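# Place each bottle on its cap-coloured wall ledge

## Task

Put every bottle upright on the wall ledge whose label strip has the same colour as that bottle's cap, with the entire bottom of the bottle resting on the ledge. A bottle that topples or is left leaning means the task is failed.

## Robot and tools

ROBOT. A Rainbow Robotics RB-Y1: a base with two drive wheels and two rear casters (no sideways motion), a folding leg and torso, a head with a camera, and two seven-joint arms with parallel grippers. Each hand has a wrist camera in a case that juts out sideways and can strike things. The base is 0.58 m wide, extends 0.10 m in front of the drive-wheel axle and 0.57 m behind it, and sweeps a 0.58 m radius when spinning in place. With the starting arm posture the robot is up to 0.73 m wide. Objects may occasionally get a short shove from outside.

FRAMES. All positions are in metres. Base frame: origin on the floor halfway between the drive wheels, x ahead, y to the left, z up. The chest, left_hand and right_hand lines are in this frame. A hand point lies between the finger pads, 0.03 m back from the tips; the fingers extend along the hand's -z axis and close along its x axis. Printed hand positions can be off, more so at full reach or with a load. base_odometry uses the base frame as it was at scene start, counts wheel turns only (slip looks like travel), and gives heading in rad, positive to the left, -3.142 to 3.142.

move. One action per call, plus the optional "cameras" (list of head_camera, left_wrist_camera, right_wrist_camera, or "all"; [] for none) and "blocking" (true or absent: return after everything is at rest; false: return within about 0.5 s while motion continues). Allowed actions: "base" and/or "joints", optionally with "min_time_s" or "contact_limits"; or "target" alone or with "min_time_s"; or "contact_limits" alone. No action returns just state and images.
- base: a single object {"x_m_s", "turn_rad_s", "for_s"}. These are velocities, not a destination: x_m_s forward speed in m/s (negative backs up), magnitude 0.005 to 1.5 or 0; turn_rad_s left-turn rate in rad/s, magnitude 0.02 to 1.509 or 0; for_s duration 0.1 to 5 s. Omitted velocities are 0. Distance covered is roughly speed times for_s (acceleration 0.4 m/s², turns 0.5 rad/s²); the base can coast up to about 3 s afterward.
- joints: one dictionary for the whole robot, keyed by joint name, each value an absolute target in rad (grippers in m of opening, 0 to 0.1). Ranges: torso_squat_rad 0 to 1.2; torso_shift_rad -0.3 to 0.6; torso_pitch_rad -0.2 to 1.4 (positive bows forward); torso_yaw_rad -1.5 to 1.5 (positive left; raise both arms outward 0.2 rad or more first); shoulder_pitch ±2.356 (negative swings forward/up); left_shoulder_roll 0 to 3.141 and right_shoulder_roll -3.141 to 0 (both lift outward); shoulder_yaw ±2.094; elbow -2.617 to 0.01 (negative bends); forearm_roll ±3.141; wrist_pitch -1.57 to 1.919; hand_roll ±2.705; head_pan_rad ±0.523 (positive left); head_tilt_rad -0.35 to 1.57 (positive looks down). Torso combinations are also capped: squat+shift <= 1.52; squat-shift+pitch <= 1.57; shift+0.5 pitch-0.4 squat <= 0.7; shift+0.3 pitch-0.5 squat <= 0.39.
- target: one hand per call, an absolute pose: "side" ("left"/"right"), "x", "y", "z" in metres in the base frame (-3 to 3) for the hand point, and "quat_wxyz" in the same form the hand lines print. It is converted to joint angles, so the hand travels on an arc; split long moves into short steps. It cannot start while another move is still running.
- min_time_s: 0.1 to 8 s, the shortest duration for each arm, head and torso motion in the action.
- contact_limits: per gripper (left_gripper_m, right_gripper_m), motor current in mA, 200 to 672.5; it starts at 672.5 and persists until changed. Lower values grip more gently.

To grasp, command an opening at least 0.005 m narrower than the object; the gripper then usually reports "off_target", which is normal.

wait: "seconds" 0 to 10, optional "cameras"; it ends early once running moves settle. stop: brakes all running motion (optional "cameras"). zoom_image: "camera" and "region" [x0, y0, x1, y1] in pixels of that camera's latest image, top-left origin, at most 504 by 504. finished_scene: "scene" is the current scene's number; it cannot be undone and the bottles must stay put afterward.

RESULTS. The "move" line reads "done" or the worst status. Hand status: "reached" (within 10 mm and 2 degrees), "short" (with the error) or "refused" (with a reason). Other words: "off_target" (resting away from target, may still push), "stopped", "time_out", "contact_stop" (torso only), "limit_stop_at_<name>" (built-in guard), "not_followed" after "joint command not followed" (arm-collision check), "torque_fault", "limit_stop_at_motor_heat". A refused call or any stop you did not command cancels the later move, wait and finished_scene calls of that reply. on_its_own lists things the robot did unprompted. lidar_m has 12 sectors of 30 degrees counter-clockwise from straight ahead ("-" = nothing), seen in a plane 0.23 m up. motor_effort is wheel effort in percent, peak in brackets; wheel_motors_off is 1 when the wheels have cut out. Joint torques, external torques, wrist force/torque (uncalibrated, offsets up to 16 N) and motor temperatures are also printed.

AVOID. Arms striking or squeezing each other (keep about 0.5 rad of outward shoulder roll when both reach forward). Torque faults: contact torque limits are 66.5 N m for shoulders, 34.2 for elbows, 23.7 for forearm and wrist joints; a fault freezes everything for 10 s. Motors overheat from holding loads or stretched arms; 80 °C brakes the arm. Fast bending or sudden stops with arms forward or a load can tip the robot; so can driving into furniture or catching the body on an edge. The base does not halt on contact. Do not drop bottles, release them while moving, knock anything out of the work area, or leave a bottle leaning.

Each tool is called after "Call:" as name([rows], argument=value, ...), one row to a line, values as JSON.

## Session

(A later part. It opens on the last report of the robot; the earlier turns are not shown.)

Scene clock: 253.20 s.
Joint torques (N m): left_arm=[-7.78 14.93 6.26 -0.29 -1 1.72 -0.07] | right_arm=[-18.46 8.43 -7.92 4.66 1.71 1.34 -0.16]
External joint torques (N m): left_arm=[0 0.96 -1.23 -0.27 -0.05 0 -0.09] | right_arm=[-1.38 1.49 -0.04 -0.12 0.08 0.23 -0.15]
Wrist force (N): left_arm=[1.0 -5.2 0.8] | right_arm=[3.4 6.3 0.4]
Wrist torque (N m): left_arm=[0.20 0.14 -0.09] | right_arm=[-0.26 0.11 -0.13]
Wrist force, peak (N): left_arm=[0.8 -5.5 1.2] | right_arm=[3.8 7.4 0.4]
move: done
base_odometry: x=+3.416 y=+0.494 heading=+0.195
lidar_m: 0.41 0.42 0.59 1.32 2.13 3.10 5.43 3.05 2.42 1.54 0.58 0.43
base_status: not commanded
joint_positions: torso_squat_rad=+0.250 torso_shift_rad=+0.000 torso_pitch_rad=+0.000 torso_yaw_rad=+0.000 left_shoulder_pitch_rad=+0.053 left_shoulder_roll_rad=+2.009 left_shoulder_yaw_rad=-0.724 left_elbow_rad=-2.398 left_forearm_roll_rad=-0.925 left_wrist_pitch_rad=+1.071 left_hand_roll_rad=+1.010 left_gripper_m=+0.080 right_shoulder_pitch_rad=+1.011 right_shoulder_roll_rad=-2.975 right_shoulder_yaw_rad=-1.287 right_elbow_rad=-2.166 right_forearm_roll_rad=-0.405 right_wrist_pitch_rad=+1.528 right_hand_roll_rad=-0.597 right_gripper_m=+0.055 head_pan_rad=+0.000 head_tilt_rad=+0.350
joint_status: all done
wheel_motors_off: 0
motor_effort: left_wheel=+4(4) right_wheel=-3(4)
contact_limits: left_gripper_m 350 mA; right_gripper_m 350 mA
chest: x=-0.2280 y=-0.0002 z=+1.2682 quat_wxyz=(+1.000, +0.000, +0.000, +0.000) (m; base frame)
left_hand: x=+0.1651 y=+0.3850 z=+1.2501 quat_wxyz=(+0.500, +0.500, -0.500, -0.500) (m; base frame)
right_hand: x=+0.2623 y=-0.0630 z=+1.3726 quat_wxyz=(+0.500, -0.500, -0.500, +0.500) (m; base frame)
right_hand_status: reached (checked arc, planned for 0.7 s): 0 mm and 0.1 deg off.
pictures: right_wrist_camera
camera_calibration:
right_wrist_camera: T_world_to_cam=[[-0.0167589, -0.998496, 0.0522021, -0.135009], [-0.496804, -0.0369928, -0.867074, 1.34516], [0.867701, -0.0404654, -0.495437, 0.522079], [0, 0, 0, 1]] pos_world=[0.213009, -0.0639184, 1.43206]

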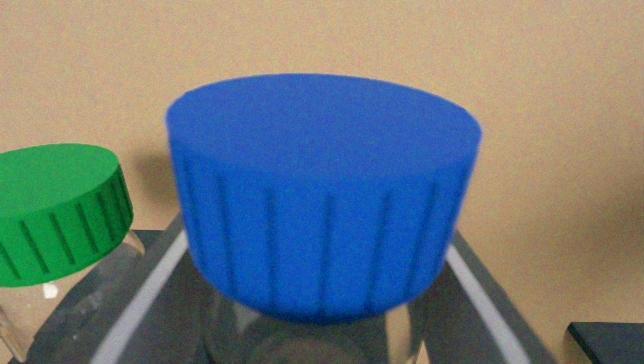

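Blue is clear. Continue retreating and crossing back to the right side.

Call:
move(target={"side": "right", "x": 0.22, "y": -0.064, "z": 1.376, "quat_wxyz": [0.5, -0.5, -0.5, 0.5]}, min_time_s=0.7)

Call:
move(target={"side": "right", "x": 0.182, "y": -0.07, "z": 1.372, "quat_wxyz": [0.5, -0.5, -0.5, 0.5]}, min_time_s=0.7)

Call:
move(target={"side": "right", "x": 0.166, "y": -0.16, "z": 1.355, "quat_wxyz": [0.5, -0.5, -0.5, 0.5]}, min_time_s=0.9)

Call:
move(target={"side": "right", "x": 0.148, "y": -0.28, "z": 1.32, "quat_wxyz": [0.5, -0.5, -0.5, 0.5]}, min_time_s=1.0)

Call:
move(target={"side": "right", "x": 0.138, "y": -0.375, "z": 1.26, "quat_wxyz": [0.5, -0.5, -0.5, 0.5]}, min_time_s=1.1, cameras=["right_wrist_camera"])

Scene clock: 255.00 s.
Joint torques (N m): left_arm=[-8.29 14.52 6.27 -0.35 -1.06 1.68 -0.14] | right_arm=[-17.07 7.7 -7.74 4.64 1.6 1.34 -0.18]
External joint torques (N m): left_arm=[-0.51 0.55 -1.23 -0.33 -0.12 -0.04 -0.16] | right_arm=[-1.58 1.28 -0.44 0.13 -0.01 0.17 -0.17]
Wrist force (N): left_arm=[0.8 -4.8 1.3] | right_arm=[2.7 6.4 0.8]
Wrist torque (N m): left_arm=[0.16 0.11 -0.08] | right_arm=[-0.25 -0.03 -0.14]
Wrist force, peak (N): left_arm=[0.9 -5.4 1.3] | right_arm=[3.4 7.1 1.3]
move: done
base_odometry: x=+3.416 y=+0.494 heading=+0.195
lidar_m: 0.40 0.43 0.59 1.31 2.12 3.11 5.43 3.05 2.43 1.55 0.57 0.42
base_status: not commanded
joint_positions: torso_squat_rad=+0.250 torso_shift_rad=+0.000 torso_pitch_rad=+0.000 torso_yaw_rad=+0.000 left_shoulder_pitch_rad=+0.053 left_shoulder_roll_rad=+2.009 left_shoulder_yaw_rad=-0.724 left_elbow_rad=-2.398 left_forearm_roll_rad=-0.925 left_wrist_pitch_rad=+1.071 left_hand_roll_rad=+1.010 left_gripper_m=+0.080 right_shoulder_pitch_rad=+0.965 right_shoulder_roll_rad=-2.960 right_shoulder_yaw_rad=-1.323 right_elbow_rad=-2.323 right_forearm_roll_rad=-0.469 right_wrist_pitch_rad=+1.658 right_hand_roll_rad=-0.631 right_gripper_m=+0.055 head_pan_rad=+0.000 head_tilt_rad=+0.350
joint_status: all done
wheel_motors_off: 0
motor_effort: left_wheel=+4(4) right_wheel=-3(4)
contact_limits: left_gripper_m 350 mA; right_gripper_m 350 mA
chest: x=-0.2280 y=-0.0002 z=+1.2682 quat_wxyz=(+1.000, +0.000, +0.000, +0.000) (m; base frame)
left_hand: x=+0.1651 y=+0.3850 z=+1.2501 quat_wxyz=(+0.500, +0.500, -0.500, -0.500) (m; base frame)
right_hand: x=+0.2203 y=-0.0641 z=+1.3757 quat_wxyz=(+0.500, -0.500, -0.500, +0.500) (m; base frame)
right_hand_status: reached (checked arc, planned for 0.7 s): 0 mm and 0.1 deg off.
pictures: none

Scene clock: 256.03 s.
Joint torques (N m): left_arm=[-7.93 14.7 6.35 -0.25 -0.88 1.74 0.04] | right_arm=[-16.01 6.72 -6.91 4.22 1.55 1.57 -0.08]
External joint torques (N m): left_arm=[-0.16 0.74 -1.15 -0.23 0.07 0.02 0.02] | right_arm=[-1.87 0.76 -0.27 0.14 0.03 0.31 -0.07]
Wrist force (N): left_arm=[1.0 -5.1 1.0] | right_arm=[3.3 6.1 1.1]
Wrist torque (N m): left_arm=[0.17 0.12 -0.09] | right_arm=[-0.27 -0.01 -0.12]
Wrist force, peak (N): left_arm=[1.2 -5.3 1.1] | right_arm=[3.4 7.1 0.8]
move: done
base_odometry: x=+3.416 y=+0.494 heading=+0.195
lidar_m: 0.41 0.43 0.60 1.32 2.13 3.11 5.43 3.05 2.42 1.54 0.58 0.42
base_status: not commanded
joint_positions: torso_squat_rad=+0.250 torso_shift_rad=+0.000 torso_pitch_rad=+0.000 torso_yaw_rad=+0.000 left_shoulder_pitch_rad=+0.053 left_shoulder_roll_rad=+2.009 left_shoulder_yaw_rad=-0.724 left_elbow_rad=-2.398 left_forearm_roll_rad=-0.925 left_wrist_pitch_rad=+1.071 left_hand_roll_rad=+1.010 left_gripper_m=+0.080 right_shoulder_pitch_rad=+0.938 right_shoulder_roll_rad=-2.961 right_shoulder_yaw_rad=-1.351 right_elbow_rad=-2.467 right_forearm_roll_rad=-0.524 right_wrist_pitch_rad=+1.787 right_hand_roll_rad=-0.689 right_gripper_m=+0.055 head_pan_rad=+0.000 head_tilt_rad=+0.350
joint_status: all done
wheel_motors_off: 0
motor_effort: left_wheel=+4(4) right_wheel=-2(4)
contact_limits: left_gripper_m 350 mA; right_gripper_m 350 mA
chest: x=-0.2280 y=-0.0002 z=+1.2682 quat_wxyz=(+1.000, +0.000, +0.000, +0.000) (m; base frame)
left_hand: x=+0.1651 y=+0.3850 z=+1.2501 quat_wxyz=(+0.500, +0.500, -0.500, -0.500) (m; base frame)
right_hand: x=+0.1823 y=-0.0701 z=+1.3718 quat_wxyz=(+0.500, -0.500, -0.500, +0.500) (m; base frame)
right_hand_status: reached (checked arc, planned for 0.7 s): 0 mm and 0.1 deg off.
pictures: none

Scene clock: 257.27 s.
Joint torques (N m): left_arm=[-7.98 14.8 6.03 -0.26 -0.89 1.65 0.04] | right_arm=[-12.91 4.4 -4.31 3.09 1.57 1.61 -0.19]
External joint torques (N m): left_arm=[-0.2 0.83 -1.46 -0.24 0.06 -0.07 0.02] | right_arm=[0.44 0.52 1.67 -0.19 0.17 0.24 -0.19]
Wrist force (N): left_arm=[0.7 -5.3 1.3] | right_arm=[3.5 6.0 1.2]
Wrist torque (N m): left_arm=[0.21 0.11 -0.09] | right_arm=[-0.23 0.13 -0.15]
Wrist force, peak (N): left_arm=[1.0 -5.4 1.0] | right_arm=[3.7 6.8 0.6]
move: short
base_odometry: x=+3.416 y=+0.494 heading=+0.195
lidar_m: 0.41 0.43 0.60 1.32 2.14 3.11 5.43 3.05 2.42 1.55 0.58 0.42
base_status: not commanded
joint_positions: torso_squat_rad=+0.250 torso_shift_rad=+0.000 torso_pitch_rad=+0.000 torso_yaw_rad=+0.000 left_shoulder_pitch_rad=+0.053 left_shoulder_roll_rad=+2.009 left_shoulder_yaw_rad=-0.724 left_elbow_rad=-2.398 left_forearm_roll_rad=-0.925 left_wrist_pitch_rad=+1.071 left_hand_roll_rad=+1.010 left_gripper_m=+0.080 right_shoulder_pitch_rad=+0.940 right_shoulder_roll_rad=-2.821 right_shoulder_yaw_rad=-1.235 right_elbow_rad=-2.617 right_forearm_roll_rad=-0.564 right_wrist_pitch_rad=+1.912 right_hand_roll_rad=-0.768 right_gripper_m=+0.055 head_pan_rad=+0.000 head_tilt_rad=+0.350
joint_status: all done
wheel_motors_off: 0
motor_effort: left_wheel=+4(4) right_wheel=-4(4)
contact_limits: left_gripper_m 350 mA; right_gripper_m 350 mA
chest: x=-0.2280 y=-0.0002 z=+1.2682 quat_wxyz=(+1.000, +0.000, +0.000, +0.000) (m; base frame)
left_hand: x=+0.1651 y=+0.3850 z=+1.2501 quat_wxyz=(+0.500, +0.500, -0.500, -0.500) (m; base frame)
right_hand: x=+0.1669 y=-0.1593 z=+1.3551 quat_wxyz=(+0.551, -0.540, -0.445, +0.455) (m; base frame)
right_hand_status: short (checked arc, as near as the solve gets, planned for 0.9 s): 1 mm and 11.0 deg off. The place is met; only the turn is off.
pictures: none

Scene clock: 258.90 s.
Joint torques (N m): left_arm=[-7.74 14.8 6.54 -0.35 -1.02 1.74 0.07] | right_arm=[-14.53 3.56 -0.6 2.31 0.53 2.17 0.29]
External joint torques (N m): left_arm=[0.04 0.83 -0.95 -0.33 -0.08 0.02 0.06] | right_arm=[-1.05 -0.4 1.14 0.33 0.22 0.22 0.3]
Wrist force (N): left_arm=[1.0 -5.2 1.1] | right_arm=[2.0 5.7 0.9]
Wrist torque (N m): left_arm=[0.19 0.12 -0.10] | right_arm=[-0.18 -0.14 -0.13]
Wrist force, peak (N): left_arm=[1.1 -5.5 1.2] | right_arm=[3.9 6.6 -0.2]
move: short
base_odometry: x=+3.416 y=+0.494 heading=+0.195
lidar_m: 0.41 0.42 0.59 1.31 2.13 3.11 5.43 3.04 2.42 1.54 0.58 0.43
base_status: not commanded
joint_positions: torso_squat_rad=+0.250 torso_shift_rad=+0.000 torso_pitch_rad=+0.000 torso_yaw_rad=+0.000 left_shoulder_pitch_rad=+0.053 left_shoulder_roll_rad=+2.009 left_shoulder_yaw_rad=-0.724 left_elbow_rad=-2.398 left_forearm_roll_rad=-0.925 left_wrist_pitch_rad=+1.071 left_hand_roll_rad=+1.010 left_gripper_m=+0.080 right_shoulder_pitch_rad=+0.710 right_shoulder_roll_rad=-3.141 right_shoulder_yaw_rad=-0.604 right_elbow_rad=-2.617 right_forearm_roll_rad=-0.806 right_wrist_pitch_rad=+1.919 right_hand_roll_rad=-1.453 right_gripper_m=+0.055 head_pan_rad=+0.000 head_tilt_rad=+0.350
joint_status: all done
wheel_motors_off: 0
motor_effort: left_wheel=+4(4) right_wheel=-2(4)
contact_limits: left_gripper_m 350 mA; right_gripper_m 350 mA
chest: x=-0.2280 y=-0.0002 z=+1.2682 quat_wxyz=(+1.000, +0.000, +0.000, +0.000) (m; base frame)
left_hand: x=+0.1651 y=+0.3850 z=+1.2502 quat_wxyz=(+0.500, +0.500, -0.500, -0.500) (m; base frame)
right_hand: x=+0.1489 y=-0.2798 z=+1.3197 quat_wxyz=(+0.598, -0.639, -0.362, +0.321) (m; base frame)
right_hand_status: short (checked arc, as near as the solve gets, planned for 1.0 s): 1 mm and 32.5 deg off. The place is met; only the turn is off.
pictures: none

Scene clock: 261.00 s.
Joint torques (N m): left_arm=[-8.27 15.31 6.3 -0.22 -1.13 1.7 -0.03] | right_arm=[-12.62 -1.86 2.17 1.24 -0.27 2.41 0.01]
External joint torques (N m): left_arm=[-0.49 1.34 -1.19 -0.2 -0.19 -0.01 -0.04] | right_arm=[0.13 -0.66 0.74 0.32 -0.15 0.44 0.02]
Wrist force (N): left_arm=[0.6 -5.2 1.1] | right_arm=[3.6 5.7 0.0]
Wrist torque (N m): left_arm=[0.21 0.08 -0.10] | right_arm=[-0.16 0.07 -0.14]
Wrist force, peak (N): left_arm=[0.7 -5.5 1.3] | right_arm=[2.0 7.6 1.6]
move: done
base_odometry: x=+3.416 y=+0.494 heading=+0.195
lidar_m: 0.41 0.43 0.60 1.32 2.13 3.10 5.43 3.05 2.42 1.54 0.57 0.42
base_status: not commanded
joint_positions: torso_squat_rad=+0.250 torso_shift_rad=+0.000 torso_pitch_rad=+0.000 torso_yaw_rad=+0.000 left_shoulder_pitch_rad=+0.053 left_shoulder_roll_rad=+2.009 left_shoulder_yaw_rad=-0.724 left_elbow_rad=-2.398 left_forearm_roll_rad=-0.925 left_wrist_pitch_rad=+1.071 left_hand_roll_rad=+1.010 left_gripper_m=+0.080 right_shoulder_pitch_rad=+0.943 right_shoulder_roll_rad=-2.936 right_shoulder_yaw_rad=+0.411 right_elbow_rad=-2.517 right_forearm_roll_rad=+0.727 right_wrist_pitch_rad=+1.919 right_hand_roll_rad=-1.673 right_gripper_m=+0.055 head_pan_rad=+0.000 head_tilt_rad=+0.350
joint_status: all done
wheel_motors_off: 0
motor_effort: left_wheel=+4(4) right_wheel=-2(4)
contact_limits: left_gripper_m 350 mA; right_gripper_m 350 mA
chest: x=-0.2280 y=-0.0002 z=+1.2682 quat_wxyz=(+1.000, +0.000, +0.000, +0.000) (m; base frame)
left_hand: x=+0.1651 y=+0.3849 z=+1.2502 quat_wxyz=(+0.500, +0.500, -0.500, -0.500) (m; base frame)
right_hand: x=+0.1379 y=-0.3751 z=+1.2602 quat_wxyz=(+0.501, -0.500, -0.499, +0.500) (m; base frame)
right_hand_status: reached (checked arc, planned for 1.2 s): 0 mm and 0.1 deg off.
pictures: right_wrist_camera
camera_calibration:
right_wrist_camera: T_world_to_cam=[[-0.0177687, -0.998512, 0.0515579, -0.441923], [-0.497706, -0.03589, -0.866603, 1.17427], [0.867164, -0.041059, -0.496327, 0.562619], [0, 0, 0, 1]] pos_world=[0.0887046, -0.37602, 1.31965]

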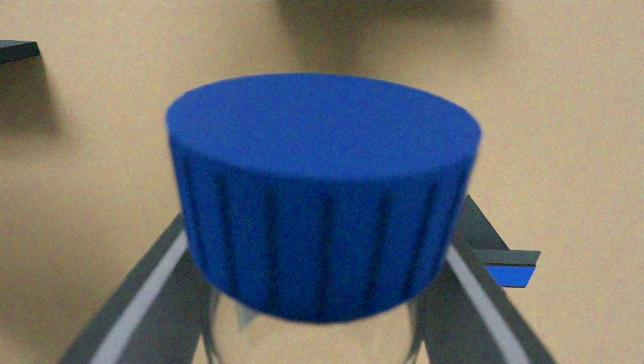

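Call:
move(cameras=["all"])

Scene clock: 263.50 s.
Joint torques (N m): left_arm=[-7.92 15 6.57 -0.2 -0.95 1.74 -0.02] | right_arm=[-12.31 -1.94 2.24 1.4 -0.28 2.44 0.09]
External joint torques (N m): left_arm=[-0.15 1.04 -0.92 -0.18 -0.01 0.03 -0.04] | right_arm=[0.45 -0.75 0.81 0.48 -0.15 0.48 0.1]
Motor temperatures (°C): left_arm=[33 39 32 38 34 42 38] | right_arm=[34 34 34 34 35 33 43]
Wrist force (N): left_arm=[0.9 -5.1 0.9] | right_arm=[3.0 6.0 0.8]
Wrist torque (N m): left_arm=[0.18 0.12 -0.10] | right_arm=[-0.24 0.04 -0.17]
Wrist force, peak (N): left_arm=[1.0 -5.4 1.3] | right_arm=[3.1 7.2 0.7]
base_odometry: x=+3.416 y=+0.494 heading=+0.195
lidar_m: 0.41 0.43 0.59 1.32 2.13 3.10 5.43 3.04 2.42 1.54 0.58 0.42
base_status: not commanded
joint_positions: torso_squat_rad=+0.250 torso_shift_rad=+0.000 torso_pitch_rad=+0.000 torso_yaw_rad=+0.000 left_shoulder_pitch_rad=+0.053 left_shoulder_roll_rad=+2.009 left_shoulder_yaw_rad=-0.724 left_elbow_rad=-2.398 left_forearm_roll_rad=-0.925 left_wrist_pitch_rad=+1.071 left_hand_roll_rad=+1.010 left_gripper_m=+0.080 right_shoulder_pitch_rad=+0.943 right_shoulder_roll_rad=-2.936 right_shoulder_yaw_rad=+0.411 right_elbow_rad=-2.517 right_forearm_roll_rad=+0.727 right_wrist_pitch_rad=+1.919 right_hand_roll_rad=-1.673 right_gripper_m=+0.055 head_pan_rad=+0.000 head_tilt_rad=+0.350
joint_status: all done
wheel_motors_off: 0
motor_effort: left_wheel=+3(4) right_wheel=-3(4)
contact_limits: left_gripper_m 350 mA; right_gripper_m 350 mA
chest: x=-0.2280 y=-0.0002 z=+1.2682 quat_wxyz=(+1.000, +0.000, +0.000, +0.000) (m; base frame)
left_hand: x=+0.1651 y=+0.3849 z=+1.2502 quat_wxyz=(+0.500, +0.500, -0.500, -0.500) (m; base frame)
right_hand: x=+0.1379 y=-0.3751 z=+1.2602 quat_wxyz=(+0.501, -0.500, -0.499, +0.500) (m; base frame)
right_hand_status: reached (checked arc, planned for 1.2 s): 0 mm and 0.1 deg off.
pictures: head_camera, left_wrist_camera, right_wrist_camera
camera_calibration:
head_camera: T_world_to_cam=[[-0.0279935, -0.999325, 0.0237777, -0.0362826], [-0.30838, -0.0139932, -0.95116, 1.39147], [0.950851, -0.0339589, -0.30778, 0.590739], [0, 0, 0, 1]] pos_world=[-0.133618, 0.00327391, 1.50619]
left_wrist_camera: T_world_to_cam=[[-0.0360282, -0.999337, -0.0053061, 0.396232], [-0.466603, 0.0215168, -0.884205, 1.20145], [0.883733, -0.0293805, -0.467069, 0.523505], [0, 0, 0, 1]] pos_world=[0.112237, 0.385498, 1.30894]
right_wrist_camera: T_world_to_cam=[[-0.0177687, -0.998512, 0.0515579, -0.441923], [-0.497706, -0.03589, -0.866603, 1.17427], [0.867164, -0.041059, -0.496327, 0.562619], [0, 0, 0, 1]] pos_world=[0.0887046, -0.37602, 1.31965]

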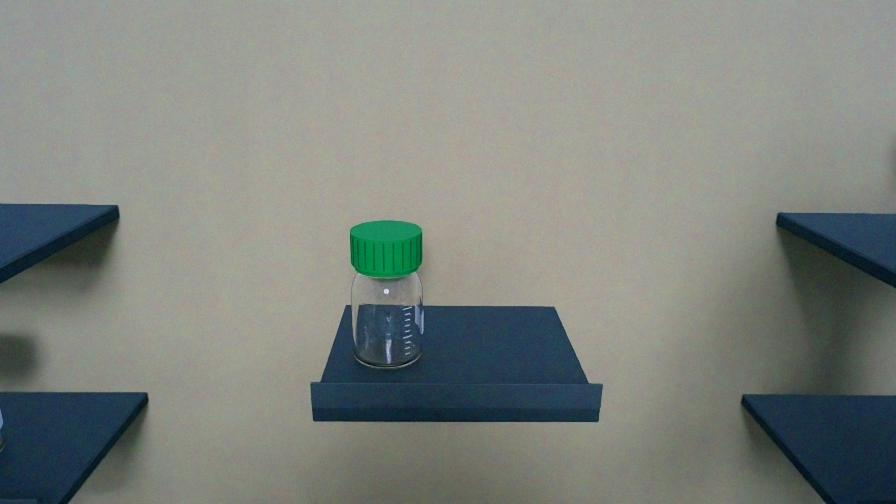

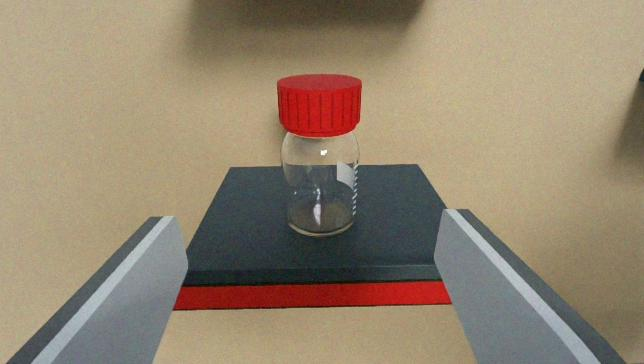

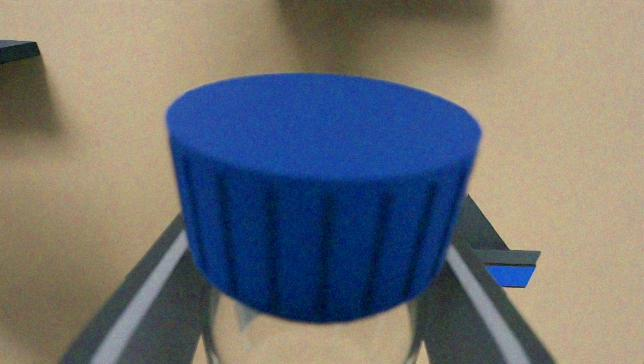

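Call:
move(joints={"right_shoulder_pitch_rad": 0.711, "right_shoulder_roll_rad": -1.016, "right_shoulder_yaw_rad": -0.339, "right_elbow_rad": -2.385, "right_forearm_roll_rad": 0.451, "right_wrist_pitch_rad": 0.299, "right_hand_roll_rad": 0.062}, min_time_s=2.2, cameras=["right_wrist_camera"])

Call:
move(target={"side": "right", "x": 0.15, "y": -0.422, "z": 1.268, "quat_wxyz": [0.5, -0.5, -0.5, 0.5]}, min_time_s=1.0, cameras=["right_wrist_camera", "head_camera"])

Scene clock: 266.60 s.
Joint torques (N m): left_arm=[-7.96 14.8 6.54 -0.18 -1.04 1.65 0.03] | right_arm=[-3.27 -10.6 -9.22 -4.66 0.5 0.09 -0.19]
External joint torques (N m): left_arm=[-0.18 0.83 -0.96 -0.16 -0.09 -0.07 0.02] | right_arm=[-1.22 -0.49 -0.26 0.47 -0.04 0.22 -0.18]
Wrist force (N): left_arm=[0.9 -4.8 1.0] | right_arm=[2.7 6.8 0.5]
Wrist torque (N m): left_arm=[0.15 0.11 -0.09] | right_arm=[-0.33 -0.07 -0.33]
Wrist force, peak (N): left_arm=[0.8 -5.5 1.4] | right_arm=[3.4 7.0 1.3]
move: done
base_odometry: x=+3.416 y=+0.494 heading=+0.195
lidar_m: 0.41 0.43 0.59 1.32 2.13 3.11 5.43 3.05 2.42 1.55 0.58 0.42
base_status: not commanded
joint_positions: torso_squat_rad=+0.250 torso_shift_rad=+0.000 torso_pitch_rad=+0.000 torso_yaw_rad=+0.000 left_shoulder_pitch_rad=+0.053 left_shoulder_roll_rad=+2.009 left_shoulder_yaw_rad=-0.724 left_elbow_rad=-2.398 left_forearm_roll_rad=-0.925 left_wrist_pitch_rad=+1.071 left_hand_roll_rad=+1.010 left_gripper_m=+0.080 right_shoulder_pitch_rad=+0.711 right_shoulder_roll_rad=-1.016 right_shoulder_yaw_rad=-0.339 right_elbow_rad=-2.385 right_forearm_roll_rad=+0.451 right_wrist_pitch_rad=+0.299 right_hand_roll_rad=+0.062 right_gripper_m=+0.055 head_pan_rad=+0.000 head_tilt_rad=+0.350
joint_status: all done
wheel_motors_off: 0
motor_effort: left_wheel=+3(4) right_wheel=-2(4)
contact_limits: left_gripper_m 350 mA; right_gripper_m 350 mA
chest: x=-0.2280 y=-0.0003 z=+1.2682 quat_wxyz=(+1.000, +0.000, +0.000, +0.000) (m; base frame)
left_hand: x=+0.1651 y=+0.3849 z=+1.2502 quat_wxyz=(+0.500, +0.500, -0.500, -0.500) (m; base frame)
right_hand: x=+0.1402 y=-0.3997 z=+1.2304 quat_wxyz=(+0.500, -0.500, -0.500, +0.500) (m; base frame)
pictures: right_wrist_camera
camera_calibration:
right_wrist_camera: T_world_to_cam=[[-0.0163923, -0.998554, 0.0512038, -0.464592], [-0.497084, -0.0362949, -0.866943, 1.14888], [0.867547, -0.0396638, -0.495771, 0.544713], [0, 0, 0, 1]] pos_world=[0.0909091, -0.400616, 1.28985]

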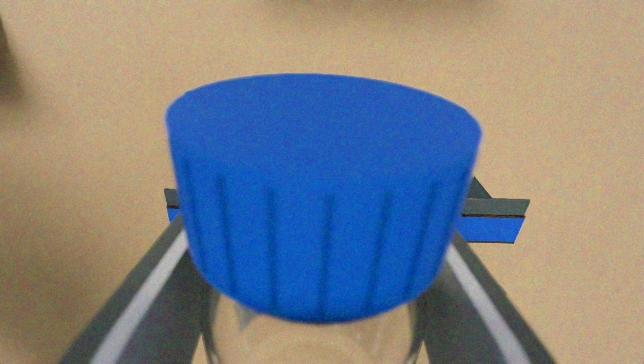

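Scene clock: 267.93 s.
Joint torques (N m): left_arm=[-8.1 14.31 6.17 -0.22 -1.07 1.79 -0.01] | right_arm=[-1.08 -12.2 -10.49 -3.18 0.41 -0.26 -0.15]
External joint torques (N m): left_arm=[-0.33 0.35 -1.33 -0.2 -0.13 0.07 -0.03] | right_arm=[1.56 -1.81 -0.65 0.2 -0.1 -0.27 -0.14]
Wrist force (N): left_arm=[0.7 -5.3 1.1] | right_arm=[2.9 6.0 0.8]
Wrist torque (N m): left_arm=[0.21 0.10 -0.08] | right_arm=[-0.21 0.03 -0.14]
Wrist force, peak (N): left_arm=[0.8 -5.5 0.9] | right_arm=[3.5 6.6 0.3]
move: done
base_odometry: x=+3.416 y=+0.494 heading=+0.195
lidar_m: 0.41 0.43 0.59 1.31 2.13 3.11 5.43 3.05 2.42 1.54 0.59 0.43
base_status: not commanded
joint_positions: torso_squat_rad=+0.250 torso_shift_rad=+0.000 torso_pitch_rad=+0.000 torso_yaw_rad=+0.000 left_shoulder_pitch_rad=+0.053 left_shoulder_roll_rad=+2.009 left_shoulder_yaw_rad=-0.724 left_elbow_rad=-2.398 left_forearm_roll_rad=-0.925 left_wrist_pitch_rad=+1.071 left_hand_roll_rad=+1.010 left_gripper_m=+0.080 right_shoulder_pitch_rad=+0.763 right_shoulder_roll_rad=-1.147 right_shoulder_yaw_rad=-0.495 right_elbow_rad=-2.353 right_forearm_roll_rad=+0.332 right_wrist_pitch_rad=+0.292 right_hand_roll_rad=-0.003 right_gripper_m=+0.055 head_pan_rad=+0.000 head_tilt_rad=+0.350
joint_status: all done
wheel_motors_off: 0
motor_effort: left_wheel=+4(4) right_wheel=-3(4)
contact_limits: left_gripper_m 350 mA; right_gripper_m 350 mA
chest: x=-0.2280 y=-0.0003 z=+1.2682 quat_wxyz=(+1.000, +0.000, +0.000, +0.000) (m; base frame)
left_hand: x=+0.1651 y=+0.3849 z=+1.2502 quat_wxyz=(+0.500, +0.500, -0.500, -0.500) (m; base frame)
right_hand: x=+0.1501 y=-0.4218 z=+1.2680 quat_wxyz=(+0.500, -0.500, -0.500, +0.499) (m; base frame)
right_hand_status: reached (checked arc, planned for 1.0 s): 0 mm and 0.1 deg off.
pictures: head_camera, right_wrist_camera
camera_calibration:
head_camera: T_world_to_cam=[[-0.0279935, -0.999325, 0.0237777, -0.0362826], [-0.30838, -0.0139932, -0.95116, 1.39147], [0.950851, -0.0339589, -0.30778, 0.590739], [0, 0, 0, 1]] pos_world=[-0.133618, 0.00327391, 1.50619]
right_wrist_camera: T_world_to_cam=[[-0.017238, -0.998555, 0.0508909, -0.487921], [-0.495114, -0.0356949, -0.868095, 1.18705], [0.868657, -0.040161, -0.493783, 0.550967], [0, 0, 0, 1]] pos_world=[0.100711, -0.422717, 1.32736]

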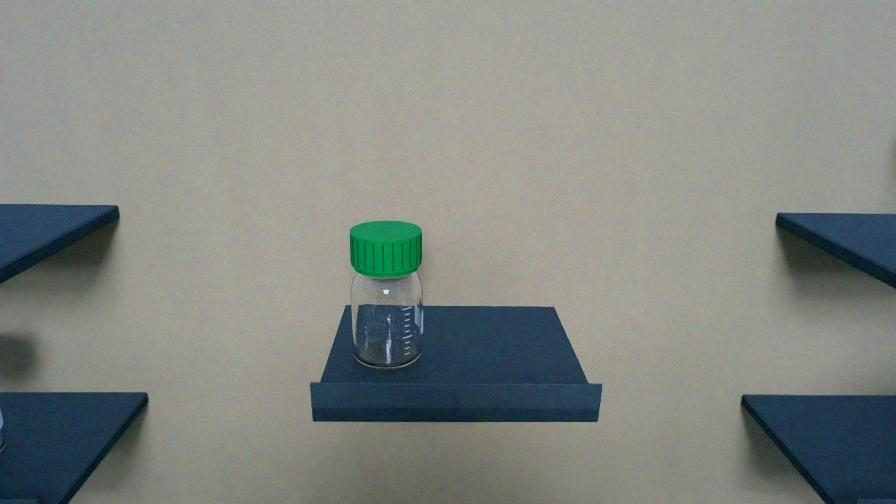

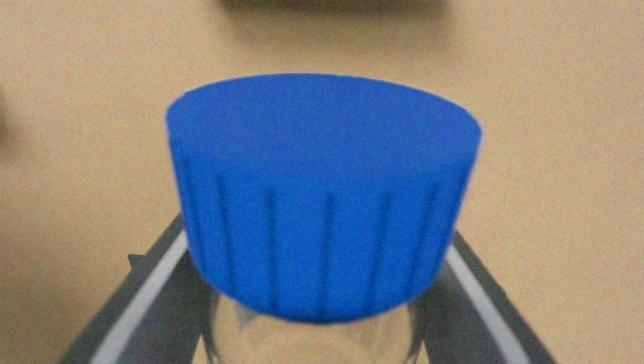

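Call:
move(target={"side": "right", "x": 0.188, "y": -0.422, "z": 1.268, "quat_wxyz": [0.5, -0.5, -0.5, 0.5]}, min_time_s=0.6)

Call:
move(target={"side": "right", "x": 0.214, "y": -0.422, "z": 1.268, "quat_wxyz": [0.5, -0.5, -0.5, 0.5]}, min_time_s=0.6, cameras=["right_wrist_camera"])

Call:
move(target={"side": "right", "x": 0.240, "y": -0.422, "z": 1.2675, "quat_wxyz": [0.5, -0.5, -0.5, 0.5]}, min_time_s=0.7, cameras=["right_wrist_camera"])

Call:
move(target={"side": "right", "x": 0.264, "y": -0.422, "z": 1.266, "quat_wxyz": [0.5, -0.5, -0.5, 0.5]}, min_time_s=0.7, cameras=["right_wrist_camera"])

Scene clock: 273.00 s.
Joint torques (N m): left_arm=[-8.31 14.59 6.45 -0.37 -1.07 1.55 -0.14] | right_arm=[-5.85 -14.23 -8.13 -3.12 0.64 0.16 -0.22]
External joint torques (N m): left_arm=[-0.53 0.62 -1.05 -0.35 -0.12 -0.17 -0.15] | right_arm=[-0.76 -2.03 2.37 -0.07 0.02 0.1 -0.21]
Wrist force (N): left_arm=[1.0 -5.1 1.5] | right_arm=[3.5 6.7 -0.4]
Wrist torque (N m): left_arm=[0.19 0.11 -0.10] | right_arm=[-0.35 0.09 -0.18]
Wrist force, peak (N): left_arm=[0.8 -5.4 1.1] | right_arm=[2.9 7.1 0.3]
move: done
base_odometry: x=+3.416 y=+0.494 heading=+0.195
lidar_m: 0.41 0.42 0.60 1.32 2.13 3.10 5.43 3.04 2.42 1.55 0.58 0.43
base_status: not commanded
joint_positions: torso_squat_rad=+0.250 torso_shift_rad=+0.000 torso_pitch_rad=+0.000 torso_yaw_rad=+0.000 left_shoulder_pitch_rad=+0.053 left_shoulder_roll_rad=+2.009 left_shoulder_yaw_rad=-0.724 left_elbow_rad=-2.398 left_forearm_roll_rad=-0.925 left_wrist_pitch_rad=+1.071 left_hand_roll_rad=+1.010 left_gripper_m=+0.080 right_shoulder_pitch_rad=+0.586 right_shoulder_roll_rad=-1.247 right_shoulder_yaw_rad=-0.360 right_elbow_rad=-2.255 right_forearm_roll_rad=+0.324 right_wrist_pitch_rad=+0.348 right_hand_roll_rad=-0.027 right_gripper_m=+0.055 head_pan_rad=+0.000 head_tilt_rad=+0.350
joint_status: all done
wheel_motors_off: 0
motor_effort: left_wheel=+3(4) right_wheel=-2(4)
contact_limits: left_gripper_m 350 mA; right_gripper_m 350 mA
chest: x=-0.2280 y=-0.0003 z=+1.2682 quat_wxyz=(+1.000, +0.000, +0.000, +0.000) (m; base frame)
left_hand: x=+0.1651 y=+0.3849 z=+1.2502 quat_wxyz=(+0.500, +0.500, -0.500, -0.500) (m; base frame)
right_hand: x=+0.1871 y=-0.4219 z=+1.2682 quat_wxyz=(+0.500, -0.499, -0.499, +0.501) (m; base frame)
right_hand_status: reached (checked arc, planned for 0.6 s): 1 mm and 0.2 deg off.
pictures: none

Scene clock: 273.93 s.
Joint torques (N m): left_arm=[-8.24 14.98 6.21 -0.31 -1.01 1.64 0.05] | right_arm=[-8.12 -15.42 -9.15 -2.74 0.9 0.31 -0.27]
External joint torques (N m): left_arm=[-0.46 1.01 -1.28 -0.29 -0.07 -0.08 0.04] | right_arm=[-1.31 -1.87 1.76 0.16 0.25 0.22 -0.26]
Wrist force (N): left_arm=[0.7 -5.0 1.1] | right_arm=[3.3 6.0 0.4]
Wrist torque (N m): left_arm=[0.19 0.11 -0.09] | right_arm=[-0.28 0.05 -0.19]
Wrist force, peak (N): left_arm=[0.9 -5.4 1.1] | right_arm=[3.7 7.3 0.1]
move: done
base_odometry: x=+3.416 y=+0.494 heading=+0.195
lidar_m: 0.41 0.42 0.60 1.31 2.13 3.11 5.43 3.04 2.42 1.53 0.58 0.43
base_status: not commanded
joint_positions: torso_squat_rad=+0.250 torso_shift_rad=+0.000 torso_pitch_rad=+0.000 torso_yaw_rad=+0.000 left_shoulder_pitch_rad=+0.053 left_shoulder_roll_rad=+2.009 left_shoulder_yaw_rad=-0.724 left_elbow_rad=-2.398 left_forearm_roll_rad=-0.925 left_wrist_pitch_rad=+1.071 left_hand_roll_rad=+1.010 left_gripper_m=+0.080 right_shoulder_pitch_rad=+0.435 right_shoulder_roll_rad=-1.294 right_shoulder_yaw_rad=-0.239 right_elbow_rad=-2.175 right_forearm_roll_rad=+0.324 right_wrist_pitch_rad=+0.371 right_hand_roll_rad=-0.042 right_gripper_m=+0.055 head_pan_rad=+0.000 head_tilt_rad=+0.350
joint_status: all done
wheel_motors_off: 0
motor_effort: left_wheel=+3(4) right_wheel=-3(4)
contact_limits: left_gripper_m 350 mA; right_gripper_m 350 mA
chest: x=-0.2280 y=-0.0003 z=+1.2682 quat_wxyz=(+1.000, +0.000, +0.000, +0.000) (m; base frame)
left_hand: x=+0.1651 y=+0.3849 z=+1.2502 quat_wxyz=(+0.500, +0.500, -0.500, -0.500) (m; base frame)
right_hand: x=+0.2135 y=-0.4219 z=+1.2680 quat_wxyz=(+0.500, -0.500, -0.500, +0.500) (m; base frame)
right_hand_status: reached (checked arc, planned for 0.6 s): 0 mm and 0.1 deg off.
pictures: right_wrist_camera
camera_calibration:
right_wrist_camera: T_world_to_cam=[[-0.0162946, -0.998527, 0.0517463, -0.488307], [-0.497482, -0.0367961, -0.866693, 1.21667], [0.867321, -0.0398653, -0.49615, 0.499248], [0, 0, 0, 1]] pos_world=[0.164308, -0.422917, 1.32745]

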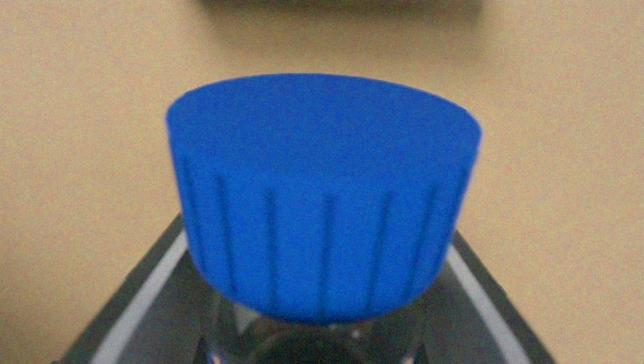

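Scene clock: 274.97 s.
Joint torques (N m): left_arm=[-7.96 14.83 6.23 -0.17 -1 1.64 0.12] | right_arm=[-9.7 -17.35 -9.6 -2.51 0.65 0.17 -0.08]
External joint torques (N m): left_arm=[-0.18 0.87 -1.26 -0.15 -0.06 -0.08 0.11] | right_arm=[-1.23 -2.58 1.65 0.28 -0.03 0.07 -0.07]
Wrist force (N): left_arm=[1.0 -5.0 1.1] | right_arm=[3.1 6.0 0.6]
Wrist torque (N m): left_arm=[0.18 0.12 -0.10] | right_arm=[-0.26 0.08 -0.15]
Wrist force, peak (N): left_arm=[1.0 -5.5 1.2] | right_arm=[3.6 6.6 1.0]
move: done
base_odometry: x=+3.416 y=+0.494 heading=+0.195
lidar_m: 0.41 0.43 0.60 1.31 2.13 3.10 5.43 3.05 2.43 1.55 0.58 0.43
base_status: not commanded
joint_positions: torso_squat_rad=+0.250 torso_shift_rad=+0.000 torso_pitch_rad=+0.000 torso_yaw_rad=+0.000 left_shoulder_pitch_rad=+0.053 left_shoulder_roll_rad=+2.009 left_shoulder_yaw_rad=-0.724 left_elbow_rad=-2.398 left_forearm_roll_rad=-0.925 left_wrist_pitch_rad=+1.071 left_hand_roll_rad=+1.010 left_gripper_m=+0.080 right_shoulder_pitch_rad=+0.276 right_shoulder_roll_rad=-1.322 right_shoulder_yaw_rad=-0.111 right_elbow_rad=-2.090 right_forearm_roll_rad=+0.318 right_wrist_pitch_rad=+0.381 right_hand_roll_rad=-0.047 right_gripper_m=+0.055 head_pan_rad=+0.000 head_tilt_rad=+0.350
joint_status: all done
wheel_motors_off: 0
motor_effort: left_wheel=+3(4) right_wheel=-2(4)
contact_limits: left_gripper_m 350 mA; right_gripper_m 350 mA
chest: x=-0.2280 y=-0.0003 z=+1.2682 quat_wxyz=(+1.000, +0.000, +0.000, +0.000) (m; base frame)
left_hand: x=+0.1651 y=+0.3849 z=+1.2502 quat_wxyz=(+0.500, +0.500, -0.500, -0.500) (m; base frame)
right_hand: x=+0.2393 y=-0.4219 z=+1.2675 quat_wxyz=(+0.500, -0.500, -0.500, +0.500) (m; base frame)
right_hand_status: reached (checked arc, planned for 0.7 s): 1 mm and 0.1 deg off.
pictures: right_wrist_camera
camera_calibration:
right_wrist_camera: T_world_to_cam=[[-0.0163667, -0.998531, 0.0516541, -0.487627], [-0.497094, -0.0366981, -0.86692, 1.22935], [0.867542, -0.0398655, -0.495763, 0.476071], [0, 0, 0, 1]] pos_world=[0.190109, -0.422817, 1.32695]

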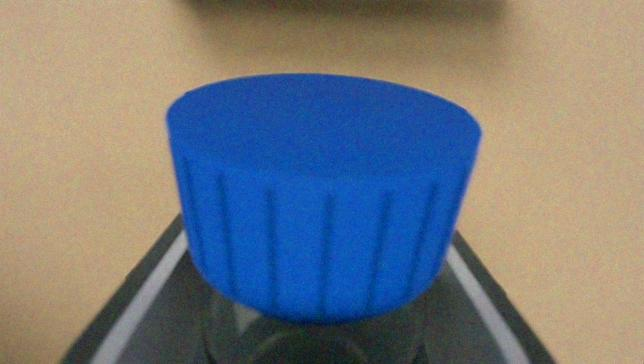

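Scene clock: 276.00 s.
Joint torques (N m): left_arm=[-8.23 14.75 6.15 -0.11 -1.01 1.67 0.12] | right_arm=[-11.3 -17.94 -9.58 -2.81 0.55 -0.18 0.19]
External joint torques (N m): left_arm=[-0.45 0.78 -1.34 -0.09 -0.07 -0.05 0.1] | right_arm=[-1.32 -2.26 1.92 -0.02 -0.12 -0.25 0.19]
Wrist force (N): left_arm=[0.7 -5.2 1.2] | right_arm=[2.7 7.0 0.2]
Wrist torque (N m): left_arm=[0.20 0.09 -0.10] | right_arm=[-0.36 0.01 -0.30]
Wrist force, peak (N): left_arm=[0.6 -5.5 1.3] | right_arm=[2.7 7.0 0.2]
move: done
base_odometry: x=+3.416 y=+0.494 heading=+0.195
lidar_m: 0.41 0.43 0.60 1.32 2.13 3.11 5.43 3.04 2.42 1.55 0.58 0.43
base_status: not commanded
joint_positions: torso_squat_rad=+0.250 torso_shift_rad=+0.000 torso_pitch_rad=+0.000 torso_yaw_rad=+0.000 left_shoulder_pitch_rad=+0.053 left_shoulder_roll_rad=+2.009 left_shoulder_yaw_rad=-0.724 left_elbow_rad=-2.398 left_forearm_roll_rad=-0.925 left_wrist_pitch_rad=+1.071 left_hand_roll_rad=+1.010 left_gripper_m=+0.080 right_shoulder_pitch_rad=+0.122 right_shoulder_roll_rad=-1.325 right_shoulder_yaw_rad=+0.011 right_elbow_rad=-2.002 right_forearm_roll_rad=+0.307 right_wrist_pitch_rad=+0.378 right_hand_roll_rad=-0.036 right_gripper_m=+0.055 head_pan_rad=+0.000 head_tilt_rad=+0.350
joint_status: all done
wheel_motors_off: 0
motor_effort: left_wheel=+4(4) right_wheel=-3(4)
contact_limits: left_gripper_m 350 mA; right_gripper_m 350 mA
chest: x=-0.2280 y=-0.0003 z=+1.2682 quat_wxyz=(+1.000, +0.000, +0.000, +0.000) (m; base frame)
left_hand: x=+0.1651 y=+0.3849 z=+1.2502 quat_wxyz=(+0.500, +0.500, -0.500, -0.500) (m; base frame)
right_hand: x=+0.2633 y=-0.4220 z=+1.2660 quat_wxyz=(+0.500, -0.500, -0.500, +0.500) (m; base frame)
right_hand_status: reached (checked arc, planned for 0.7 s): 1 mm and 0.0 deg off.
pictures: right_wrist_camera
camera_calibration:
right_wrist_camera: T_world_to_cam=[[-0.0165729, -0.998535, 0.0515177, -0.487033], [-0.496784, -0.0364917, -0.867107, 1.24024], [0.867716, -0.0399636, -0.495451, 0.45401], [0, 0, 0, 1]] pos_world=[0.214109, -0.422917, 1.32545]

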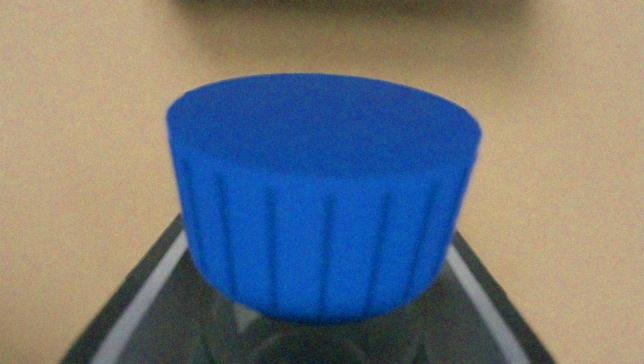

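Call:
move(target={"side": "right", "x": 0.269, "y": -0.422, "z": 1.263, "quat_wxyz": [0.5, -0.5, -0.5, 0.5]}, min_time_s=0.5)

Call:
move(target={"side": "right", "x": 0.280, "y": -0.422, "z": 1.2615, "quat_wxyz": [0.5, -0.5, -0.5, 0.5]}, min_time_s=0.5, cameras=["right_wrist_camera"])

Call:
move(target={"side": "right", "x": 0.292, "y": -0.422, "z": 1.256, "quat_wxyz": [0.5, -0.5, -0.5, 0.5]}, min_time_s=0.5)

Call:
move(target={"side": "right", "x": 0.306, "y": -0.422, "z": 1.249, "quat_wxyz": [0.5, -0.5, -0.5, 0.5]}, min_time_s=0.5, cameras=["right_wrist_camera"])

Scene clock: 277.70 s.
Joint torques (N m): left_arm=[-8.21 14.71 6.55 -0.28 -0.91 1.65 -0.13] | right_arm=[-12.06 -16.56 -9.28 -2.32 0.95 -0.25 0.15]
External joint torques (N m): left_arm=[-0.43 0.74 -0.94 -0.27 0.04 -0.07 -0.14] | right_arm=[-1.76 -0.73 2.25 0.56 0.28 -0.31 0.16]
Wrist force (N): left_arm=[1.1 -5.3 1.0] | right_arm=[3.4 6.6 0.1]
Wrist torque (N m): left_arm=[0.22 0.14 -0.10] | right_arm=[-0.34 0.08 -0.34]
Wrist force, peak (N): left_arm=[0.7 -5.5 1.2] | right_arm=[3.0 7.0 1.0]
move: done
base_odometry: x=+3.416 y=+0.494 heading=+0.195
lidar_m: 0.41 0.43 0.60 1.32 2.13 3.11 5.43 3.05 2.42 1.55 0.57 0.43
base_status: not commanded
joint_positions: torso_squat_rad=+0.250 torso_shift_rad=+0.000 torso_pitch_rad=+0.000 torso_yaw_rad=+0.000 left_shoulder_pitch_rad=+0.053 left_shoulder_roll_rad=+2.009 left_shoulder_yaw_rad=-0.724 left_elbow_rad=-2.398 left_forearm_roll_rad=-0.925 left_wrist_pitch_rad=+1.071 left_hand_roll_rad=+1.010 left_gripper_m=+0.080 right_shoulder_pitch_rad=+0.089 right_shoulder_roll_rad=-1.315 right_shoulder_yaw_rad=+0.039 right_elbow_rad=-1.979 right_forearm_roll_rad=+0.311 right_wrist_pitch_rad=+0.374 right_hand_roll_rad=-0.029 right_gripper_m=+0.055 head_pan_rad=+0.000 head_tilt_rad=+0.350
joint_status: all done
wheel_motors_off: 0
motor_effort: left_wheel=+4(4) right_wheel=-2(4)
contact_limits: left_gripper_m 350 mA; right_gripper_m 350 mA
chest: x=-0.2280 y=-0.0003 z=+1.2682 quat_wxyz=(+1.000, +0.000, +0.000, +0.000) (m; base frame)
left_hand: x=+0.1651 y=+0.3849 z=+1.2502 quat_wxyz=(+0.500, +0.500, -0.500, -0.500) (m; base frame)
right_hand: x=+0.2684 y=-0.4219 z=+1.2630 quat_wxyz=(+0.500, -0.500, -0.500, +0.500) (m; base frame)
right_hand_status: reached (checked arc, planned for 0.5 s): 1 mm and 0.0 deg off.
pictures: none

Scene clock: 278.53 s.
Joint torques (N m): left_arm=[-7.9 14.86 6.26 -0.23 -1.02 1.67 -0.11] | right_arm=[-11.88 -17.28 -9.59 -2.64 0.67 -0.06 0.08]
External joint torques (N m): left_arm=[-0.13 0.89 -1.23 -0.21 -0.07 -0.04 -0.12] | right_arm=[-0.88 -1.17 2.01 0.31 0.02 -0.1 0.09]
Wrist force (N): left_arm=[0.6 -5.0 1.0] | right_arm=[3.2 6.3 0.0]
Wrist torque (N m): left_arm=[0.19 0.10 -0.09] | right_arm=[-0.27 0.10 -0.29]
Wrist force, peak (N): left_arm=[1.0 -5.3 1.1] | right_arm=[3.3 7.1 0.2]
move: done
base_odometry: x=+3.416 y=+0.494 heading=+0.195
lidar_m: 0.41 0.43 0.59 1.31 2.13 3.11 5.43 3.05 2.42 1.55 0.58 0.42
base_status: not commanded
joint_positions: torso_squat_rad=+0.250 torso_shift_rad=+0.000 torso_pitch_rad=+0.000 torso_yaw_rad=+0.000 left_shoulder_pitch_rad=+0.053 left_shoulder_roll_rad=+2.009 left_shoulder_yaw_rad=-0.724 left_elbow_rad=-2.398 left_forearm_roll_rad=-0.925 left_wrist_pitch_rad=+1.071 left_hand_roll_rad=+1.010 left_gripper_m=+0.080 right_shoulder_pitch_rad=+0.020 right_shoulder_roll_rad=-1.305 right_shoulder_yaw_rad=+0.092 right_elbow_rad=-1.933 right_forearm_roll_rad=+0.305 right_wrist_pitch_rad=+0.367 right_hand_roll_rad=-0.018 right_gripper_m=+0.055 head_pan_rad=+0.000 head_tilt_rad=+0.350
joint_status: all done
wheel_motors_off: 0
motor_effort: left_wheel=+4(4) right_wheel=-3(4)
contact_limits: left_gripper_m 350 mA; right_gripper_m 350 mA
chest: x=-0.2280 y=-0.0003 z=+1.2682 quat_wxyz=(+1.000, +0.000, +0.000, +0.000) (m; base frame)
left_hand: x=+0.1651 y=+0.3849 z=+1.2502 quat_wxyz=(+0.500, +0.500, -0.500, -0.500) (m; base frame)
right_hand: x=+0.2799 y=-0.4221 z=+1.2614 quat_wxyz=(+0.500, -0.500, -0.500, +0.500) (m; base frame)
right_hand_status: reached (checked arc, planned for 0.5 s): 0 mm and 0.0 deg off.
pictures: right_wrist_camera
camera_calibration:
right_wrist_camera: T_world_to_cam=[[-0.0170279, -0.998526, 0.0515416, -0.486546], [-0.496601, -0.0362954, -0.86722, 1.24464], [0.867812, -0.0403625, -0.495251, 0.436955], [0, 0, 0, 1]] pos_world=[0.230609, -0.423018, 1.32085]

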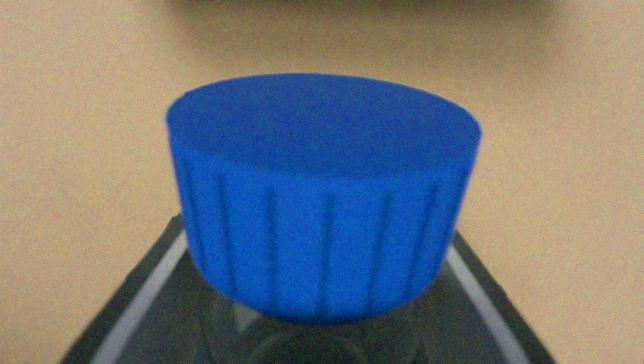

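Scene clock: 279.37 s.
Joint torques (N m): left_arm=[-8.11 14.77 6.23 -0.23 -0.96 1.77 -0.02] | right_arm=[-13.13 -17.56 -9.94 -2.8 0.68 -0.12 0.31]
External joint torques (N m): left_arm=[-0.33 0.8 -1.26 -0.21 -0.02 0.05 -0.04] | right_arm=[-1.39 -1.27 1.67 0.36 0.05 -0.12 0.31]
Wrist force (N): left_arm=[1.0 -5.1 1.0] | right_arm=[3.3 5.6 0.4]
Wrist torque (N m): left_arm=[0.20 0.13 -0.09] | right_arm=[-0.15 0.13 -0.31]
Wrist force, peak (N): left_arm=[0.9 -5.3 1.4] | right_arm=[3.7 6.3 0.2]
move: done
base_odometry: x=+3.416 y=+0.494 heading=+0.195
lidar_m: 0.41 0.43 0.59 1.31 2.13 3.11 5.43 3.05 2.42 1.55 0.58 0.43
base_status: not commanded
joint_positions: torso_squat_rad=+0.250 torso_shift_rad=+0.000 torso_pitch_rad=+0.000 torso_yaw_rad=+0.000 left_shoulder_pitch_rad=+0.053 left_shoulder_roll_rad=+2.009 left_shoulder_yaw_rad=-0.724 left_elbow_rad=-2.398 left_forearm_roll_rad=-0.925 left_wrist_pitch_rad=+1.071 left_hand_roll_rad=+1.010 left_gripper_m=+0.080 right_shoulder_pitch_rad=-0.048 right_shoulder_roll_rad=-1.278 right_shoulder_yaw_rad=+0.144 right_elbow_rad=-1.878 right_forearm_roll_rad=+0.309 right_wrist_pitch_rad=+0.353 right_hand_roll_rad=-0.002 right_gripper_m=+0.055 head_pan_rad=+0.000 head_tilt_rad=+0.350
joint_status: all done
wheel_motors_off: 0
motor_effort: left_wheel=+4(4) right_wheel=-3(4)
contact_limits: left_gripper_m 350 mA; right_gripper_m 350 mA
chest: x=-0.2280 y=-0.0003 z=+1.2682 quat_wxyz=(+1.000, +0.000, +0.000, +0.000) (m; base frame)
left_hand: x=+0.1651 y=+0.3849 z=+1.2502 quat_wxyz=(+0.500, +0.500, -0.500, -0.500) (m; base frame)
right_hand: x=+0.2919 y=-0.4221 z=+1.2559 quat_wxyz=(+0.500, -0.500, -0.500, +0.500) (m; base frame)
right_hand_status: reached (checked arc, planned for 0.5 s): 0 mm and 0.0 deg off.
pictures: none

Scene clock: 280.20 s.
Joint torques (N m): left_arm=[-7.83 14.79 6.34 -0.25 -0.85 1.72 -0.22] | right_arm=[-13.89 -17.94 -9.52 -3.3 0.71 -0.16 0.13]
External joint torques (N m): left_arm=[-0.05 0.82 -1.15 -0.23 0.09 0 -0.23] | right_arm=[-1.3 -1.53 2.04 0.12 0.12 -0.13 0.14]
Wrist force (N): left_arm=[0.8 -4.8 1.1] | right_arm=[3.3 5.5 0.4]
Wrist torque (N m): left_arm=[0.15 0.10 -0.10] | right_arm=[-0.17 0.13 -0.34]
Wrist force, peak (N): left_arm=[1.0 -5.4 1.2] | right_arm=[3.8 6.5 0.4]
move: done
base_odometry: x=+3.416 y=+0.494 heading=+0.195
lidar_m: 0.41 0.43 0.59 1.31 2.13 3.11 5.43 3.05 2.42 1.54 0.58 0.42
base_status: not commanded
joint_positions: torso_squat_rad=+0.250 torso_shift_rad=+0.000 torso_pitch_rad=+0.000 torso_yaw_rad=+0.000 left_shoulder_pitch_rad=+0.053 left_shoulder_roll_rad=+2.009 left_shoulder_yaw_rad=-0.724 left_elbow_rad=-2.398 left_forearm_roll_rad=-0.925 left_wrist_pitch_rad=+1.071 left_hand_roll_rad=+1.010 left_gripper_m=+0.080 right_shoulder_pitch_rad=-0.121 right_shoulder_roll_rad=-1.242 right_shoulder_yaw_rad=+0.197 right_elbow_rad=-1.811 right_forearm_roll_rad=+0.317 right_wrist_pitch_rad=+0.332 right_hand_roll_rad=+0.017 right_gripper_m=+0.055 head_pan_rad=+0.000 head_tilt_rad=+0.350
joint_status: all done
wheel_motors_off: 0
motor_effort: left_wheel=+4(4) right_wheel=-3(4)
contact_limits: left_gripper_m 350 mA; right_gripper_m 350 mA
chest: x=-0.2280 y=-0.0003 z=+1.2682 quat_wxyz=(+1.000, +0.000, +0.000, +0.000) (m; base frame)
left_hand: x=+0.1651 y=+0.3849 z=+1.2502 quat_wxyz=(+0.500, +0.500, -0.500, -0.500) (m; base frame)
right_hand: x=+0.3059 y=-0.4221 z=+1.2488 quat_wxyz=(+0.500, -0.500, -0.500, +0.500) (m; base frame)
right_hand_status: reached (checked arc, planned for 0.5 s): 0 mm and 0.0 deg off.
pictures: right_wrist_camera
camera_calibration:
right_wrist_camera: T_world_to_cam=[[-0.0170726, -0.998529, 0.0514549, -0.485331], [-0.496718, -0.0361924, -0.867157, 1.24661], [0.867744, -0.0403632, -0.49537, 0.408325], [0, 0, 0, 1]] pos_world=[0.256608, -0.423018, 1.30825]

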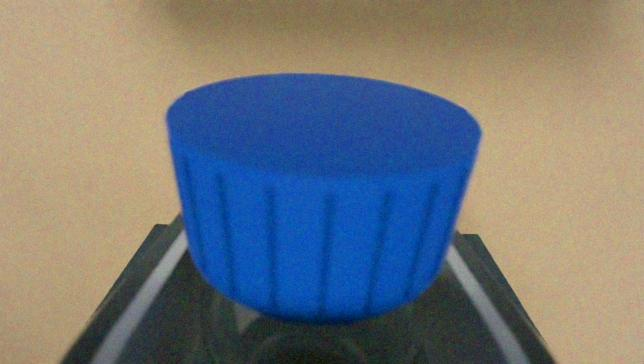

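Call:
move(target={"side": "right", "x": 0.306, "y": -0.422, "z": 1.245, "quat_wxyz": [0.5, -0.5, -0.5, 0.5]}, min_time_s=0.4)

Call:
move(target={"side": "right", "x": 0.306, "y": -0.422, "z": 1.2425, "quat_wxyz": [0.5, -0.5, -0.5, 0.5]}, min_time_s=0.4, cameras=["right_wrist_camera"])

Scene clock: 282.07 s.
Joint torques (N m): left_arm=[-8.05 14.87 6.59 -0.42 -0.99 1.72 -0.02] | right_arm=[-11.69 -17.13 -12.4 -2.97 0.87 -0.25 0.21]
External joint torques (N m): left_arm=[-0.27 0.91 -0.9 -0.41 -0.05 0.01 -0.03] | right_arm=[0.9 -0.77 -0.89 0.59 0.29 -0.21 0.22]
Wrist force (N): left_arm=[0.8 -5.1 1.3] | right_arm=[2.8 5.4 -0.4]
Wrist torque (N m): left_arm=[0.19 0.12 -0.10] | right_arm=[-0.13 0.06 -0.34]
Wrist force, peak (N): left_arm=[0.9 -5.5 1.2] | right_arm=[3.6 6.5 0.3]
move: done
base_odometry: x=+3.416 y=+0.494 heading=+0.195
lidar_m: 0.41 0.43 0.59 1.32 2.13 3.10 5.43 3.05 2.42 1.55 0.57 0.42
base_status: not commanded
joint_positions: torso_squat_rad=+0.250 torso_shift_rad=+0.000 torso_pitch_rad=+0.000 torso_yaw_rad=+0.000 left_shoulder_pitch_rad=+0.053 left_shoulder_roll_rad=+2.009 left_shoulder_yaw_rad=-0.724 left_elbow_rad=-2.398 left_forearm_roll_rad=-0.925 left_wrist_pitch_rad=+1.071 left_hand_roll_rad=+1.010 left_gripper_m=+0.080 right_shoulder_pitch_rad=-0.118 right_shoulder_roll_rad=-1.229 right_shoulder_yaw_rad=+0.196 right_elbow_rad=-1.806 right_forearm_roll_rad=+0.328 right_wrist_pitch_rad=+0.327 right_hand_roll_rad=+0.020 right_gripper_m=+0.055 head_pan_rad=+0.000 head_tilt_rad=+0.350
joint_status: all done
wheel_motors_off: 0
motor_effort: left_wheel=+3(4) right_wheel=-2(3)
contact_limits: left_gripper_m 350 mA; right_gripper_m 350 mA
chest: x=-0.2280 y=-0.0003 z=+1.2682 quat_wxyz=(+1.000, +0.000, +0.000, +0.000) (m; base frame)
left_hand: x=+0.1651 y=+0.3849 z=+1.2502 quat_wxyz=(+0.500, +0.500, -0.500, -0.500) (m; base frame)
right_hand: x=+0.3060 y=-0.4219 z=+1.2449 quat_wxyz=(+0.500, -0.500, -0.500, +0.500) (m; base frame)
right_hand_status: reached (checked arc, planned for 0.4 s): 0 mm and 0.0 deg off.
pictures: none

Scene clock: 282.80 s.
Joint torques (N m): left_arm=[-8.14 14.58 6.42 -0.32 -0.96 1.65 -0.07] | right_arm=[-7.8 -14.27 -7.91 -2.22 -0.06 -0.45 0.07]
External joint torques (N m): left_arm=[-0.36 0.61 -1.08 -0.3 -0.02 -0.07 -0.08] | right_arm=[4.79 2.06 3.57 1.42 -0.63 -0.4 0.08]
Wrist force (N): left_arm=[0.8 -5.2 1.1] | right_arm=[1.4 -3.5 3.8]
Wrist torque (N m): left_arm=[0.19 0.11 -0.10] | right_arm=[-0.20 0.06 -0.19]
Wrist force, peak (N): left_arm=[0.9 -5.3 1.4] | right_arm=[2.2 6.3 0.5]
move: done
base_odometry: x=+3.416 y=+0.494 heading=+0.195
lidar_m: 0.41 0.43 0.59 1.32 2.13 3.10 5.43 3.05 2.43 1.55 0.58 0.43
base_status: not commanded
joint_positions: torso_squat_rad=+0.250 torso_shift_rad=+0.000 torso_pitch_rad=+0.000 torso_yaw_rad=+0.000 left_shoulder_pitch_rad=+0.053 left_shoulder_roll_rad=+2.009 left_shoulder_yaw_rad=-0.724 left_elbow_rad=-2.398 left_forearm_roll_rad=-0.925 left_wrist_pitch_rad=+1.071 left_hand_roll_rad=+1.010 left_gripper_m=+0.080 right_shoulder_pitch_rad=-0.117 right_shoulder_roll_rad=-1.220 right_shoulder_yaw_rad=+0.194 right_elbow_rad=-1.802 right_forearm_roll_rad=+0.336 right_wrist_pitch_rad=+0.323 right_hand_roll_rad=+0.021 right_gripper_m=+0.055 head_pan_rad=+0.000 head_tilt_rad=+0.350
joint_status: all done
wheel_motors_off: 0
motor_effort: left_wheel=+4(4) right_wheel=-3(4)
contact_limits: left_gripper_m 350 mA; right_gripper_m 350 mA
chest: x=-0.2281 y=-0.0002 z=+1.2682 quat_wxyz=(+1.000, +0.000, +0.000, +0.000) (m; base frame)
left_hand: x=+0.1650 y=+0.3850 z=+1.2502 quat_wxyz=(+0.500, +0.500, -0.500, -0.500) (m; base frame)
right_hand: x=+0.3061 y=-0.4219 z=+1.2436 quat_wxyz=(+0.499, -0.501, -0.500, +0.500) (m; base frame)
right_hand_status: reached (checked arc, planned for 0.4 s): 1 mm and 0.1 deg off.
pictures: right_wrist_camera
camera_calibration:
right_wrist_camera: T_world_to_cam=[[-0.0167685, -0.998488, 0.052342, -0.486069], [-0.495018, -0.0371928, -0.868086, 1.24235], [0.868721, -0.0404667, -0.493646, 0.403031], [0, 0, 0, 1]] pos_world=[0.256712, -0.422818, 1.30286]

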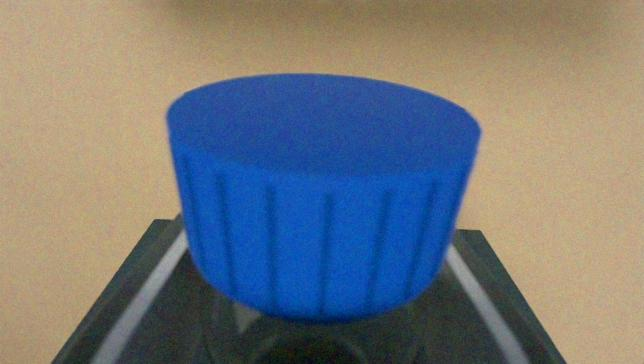

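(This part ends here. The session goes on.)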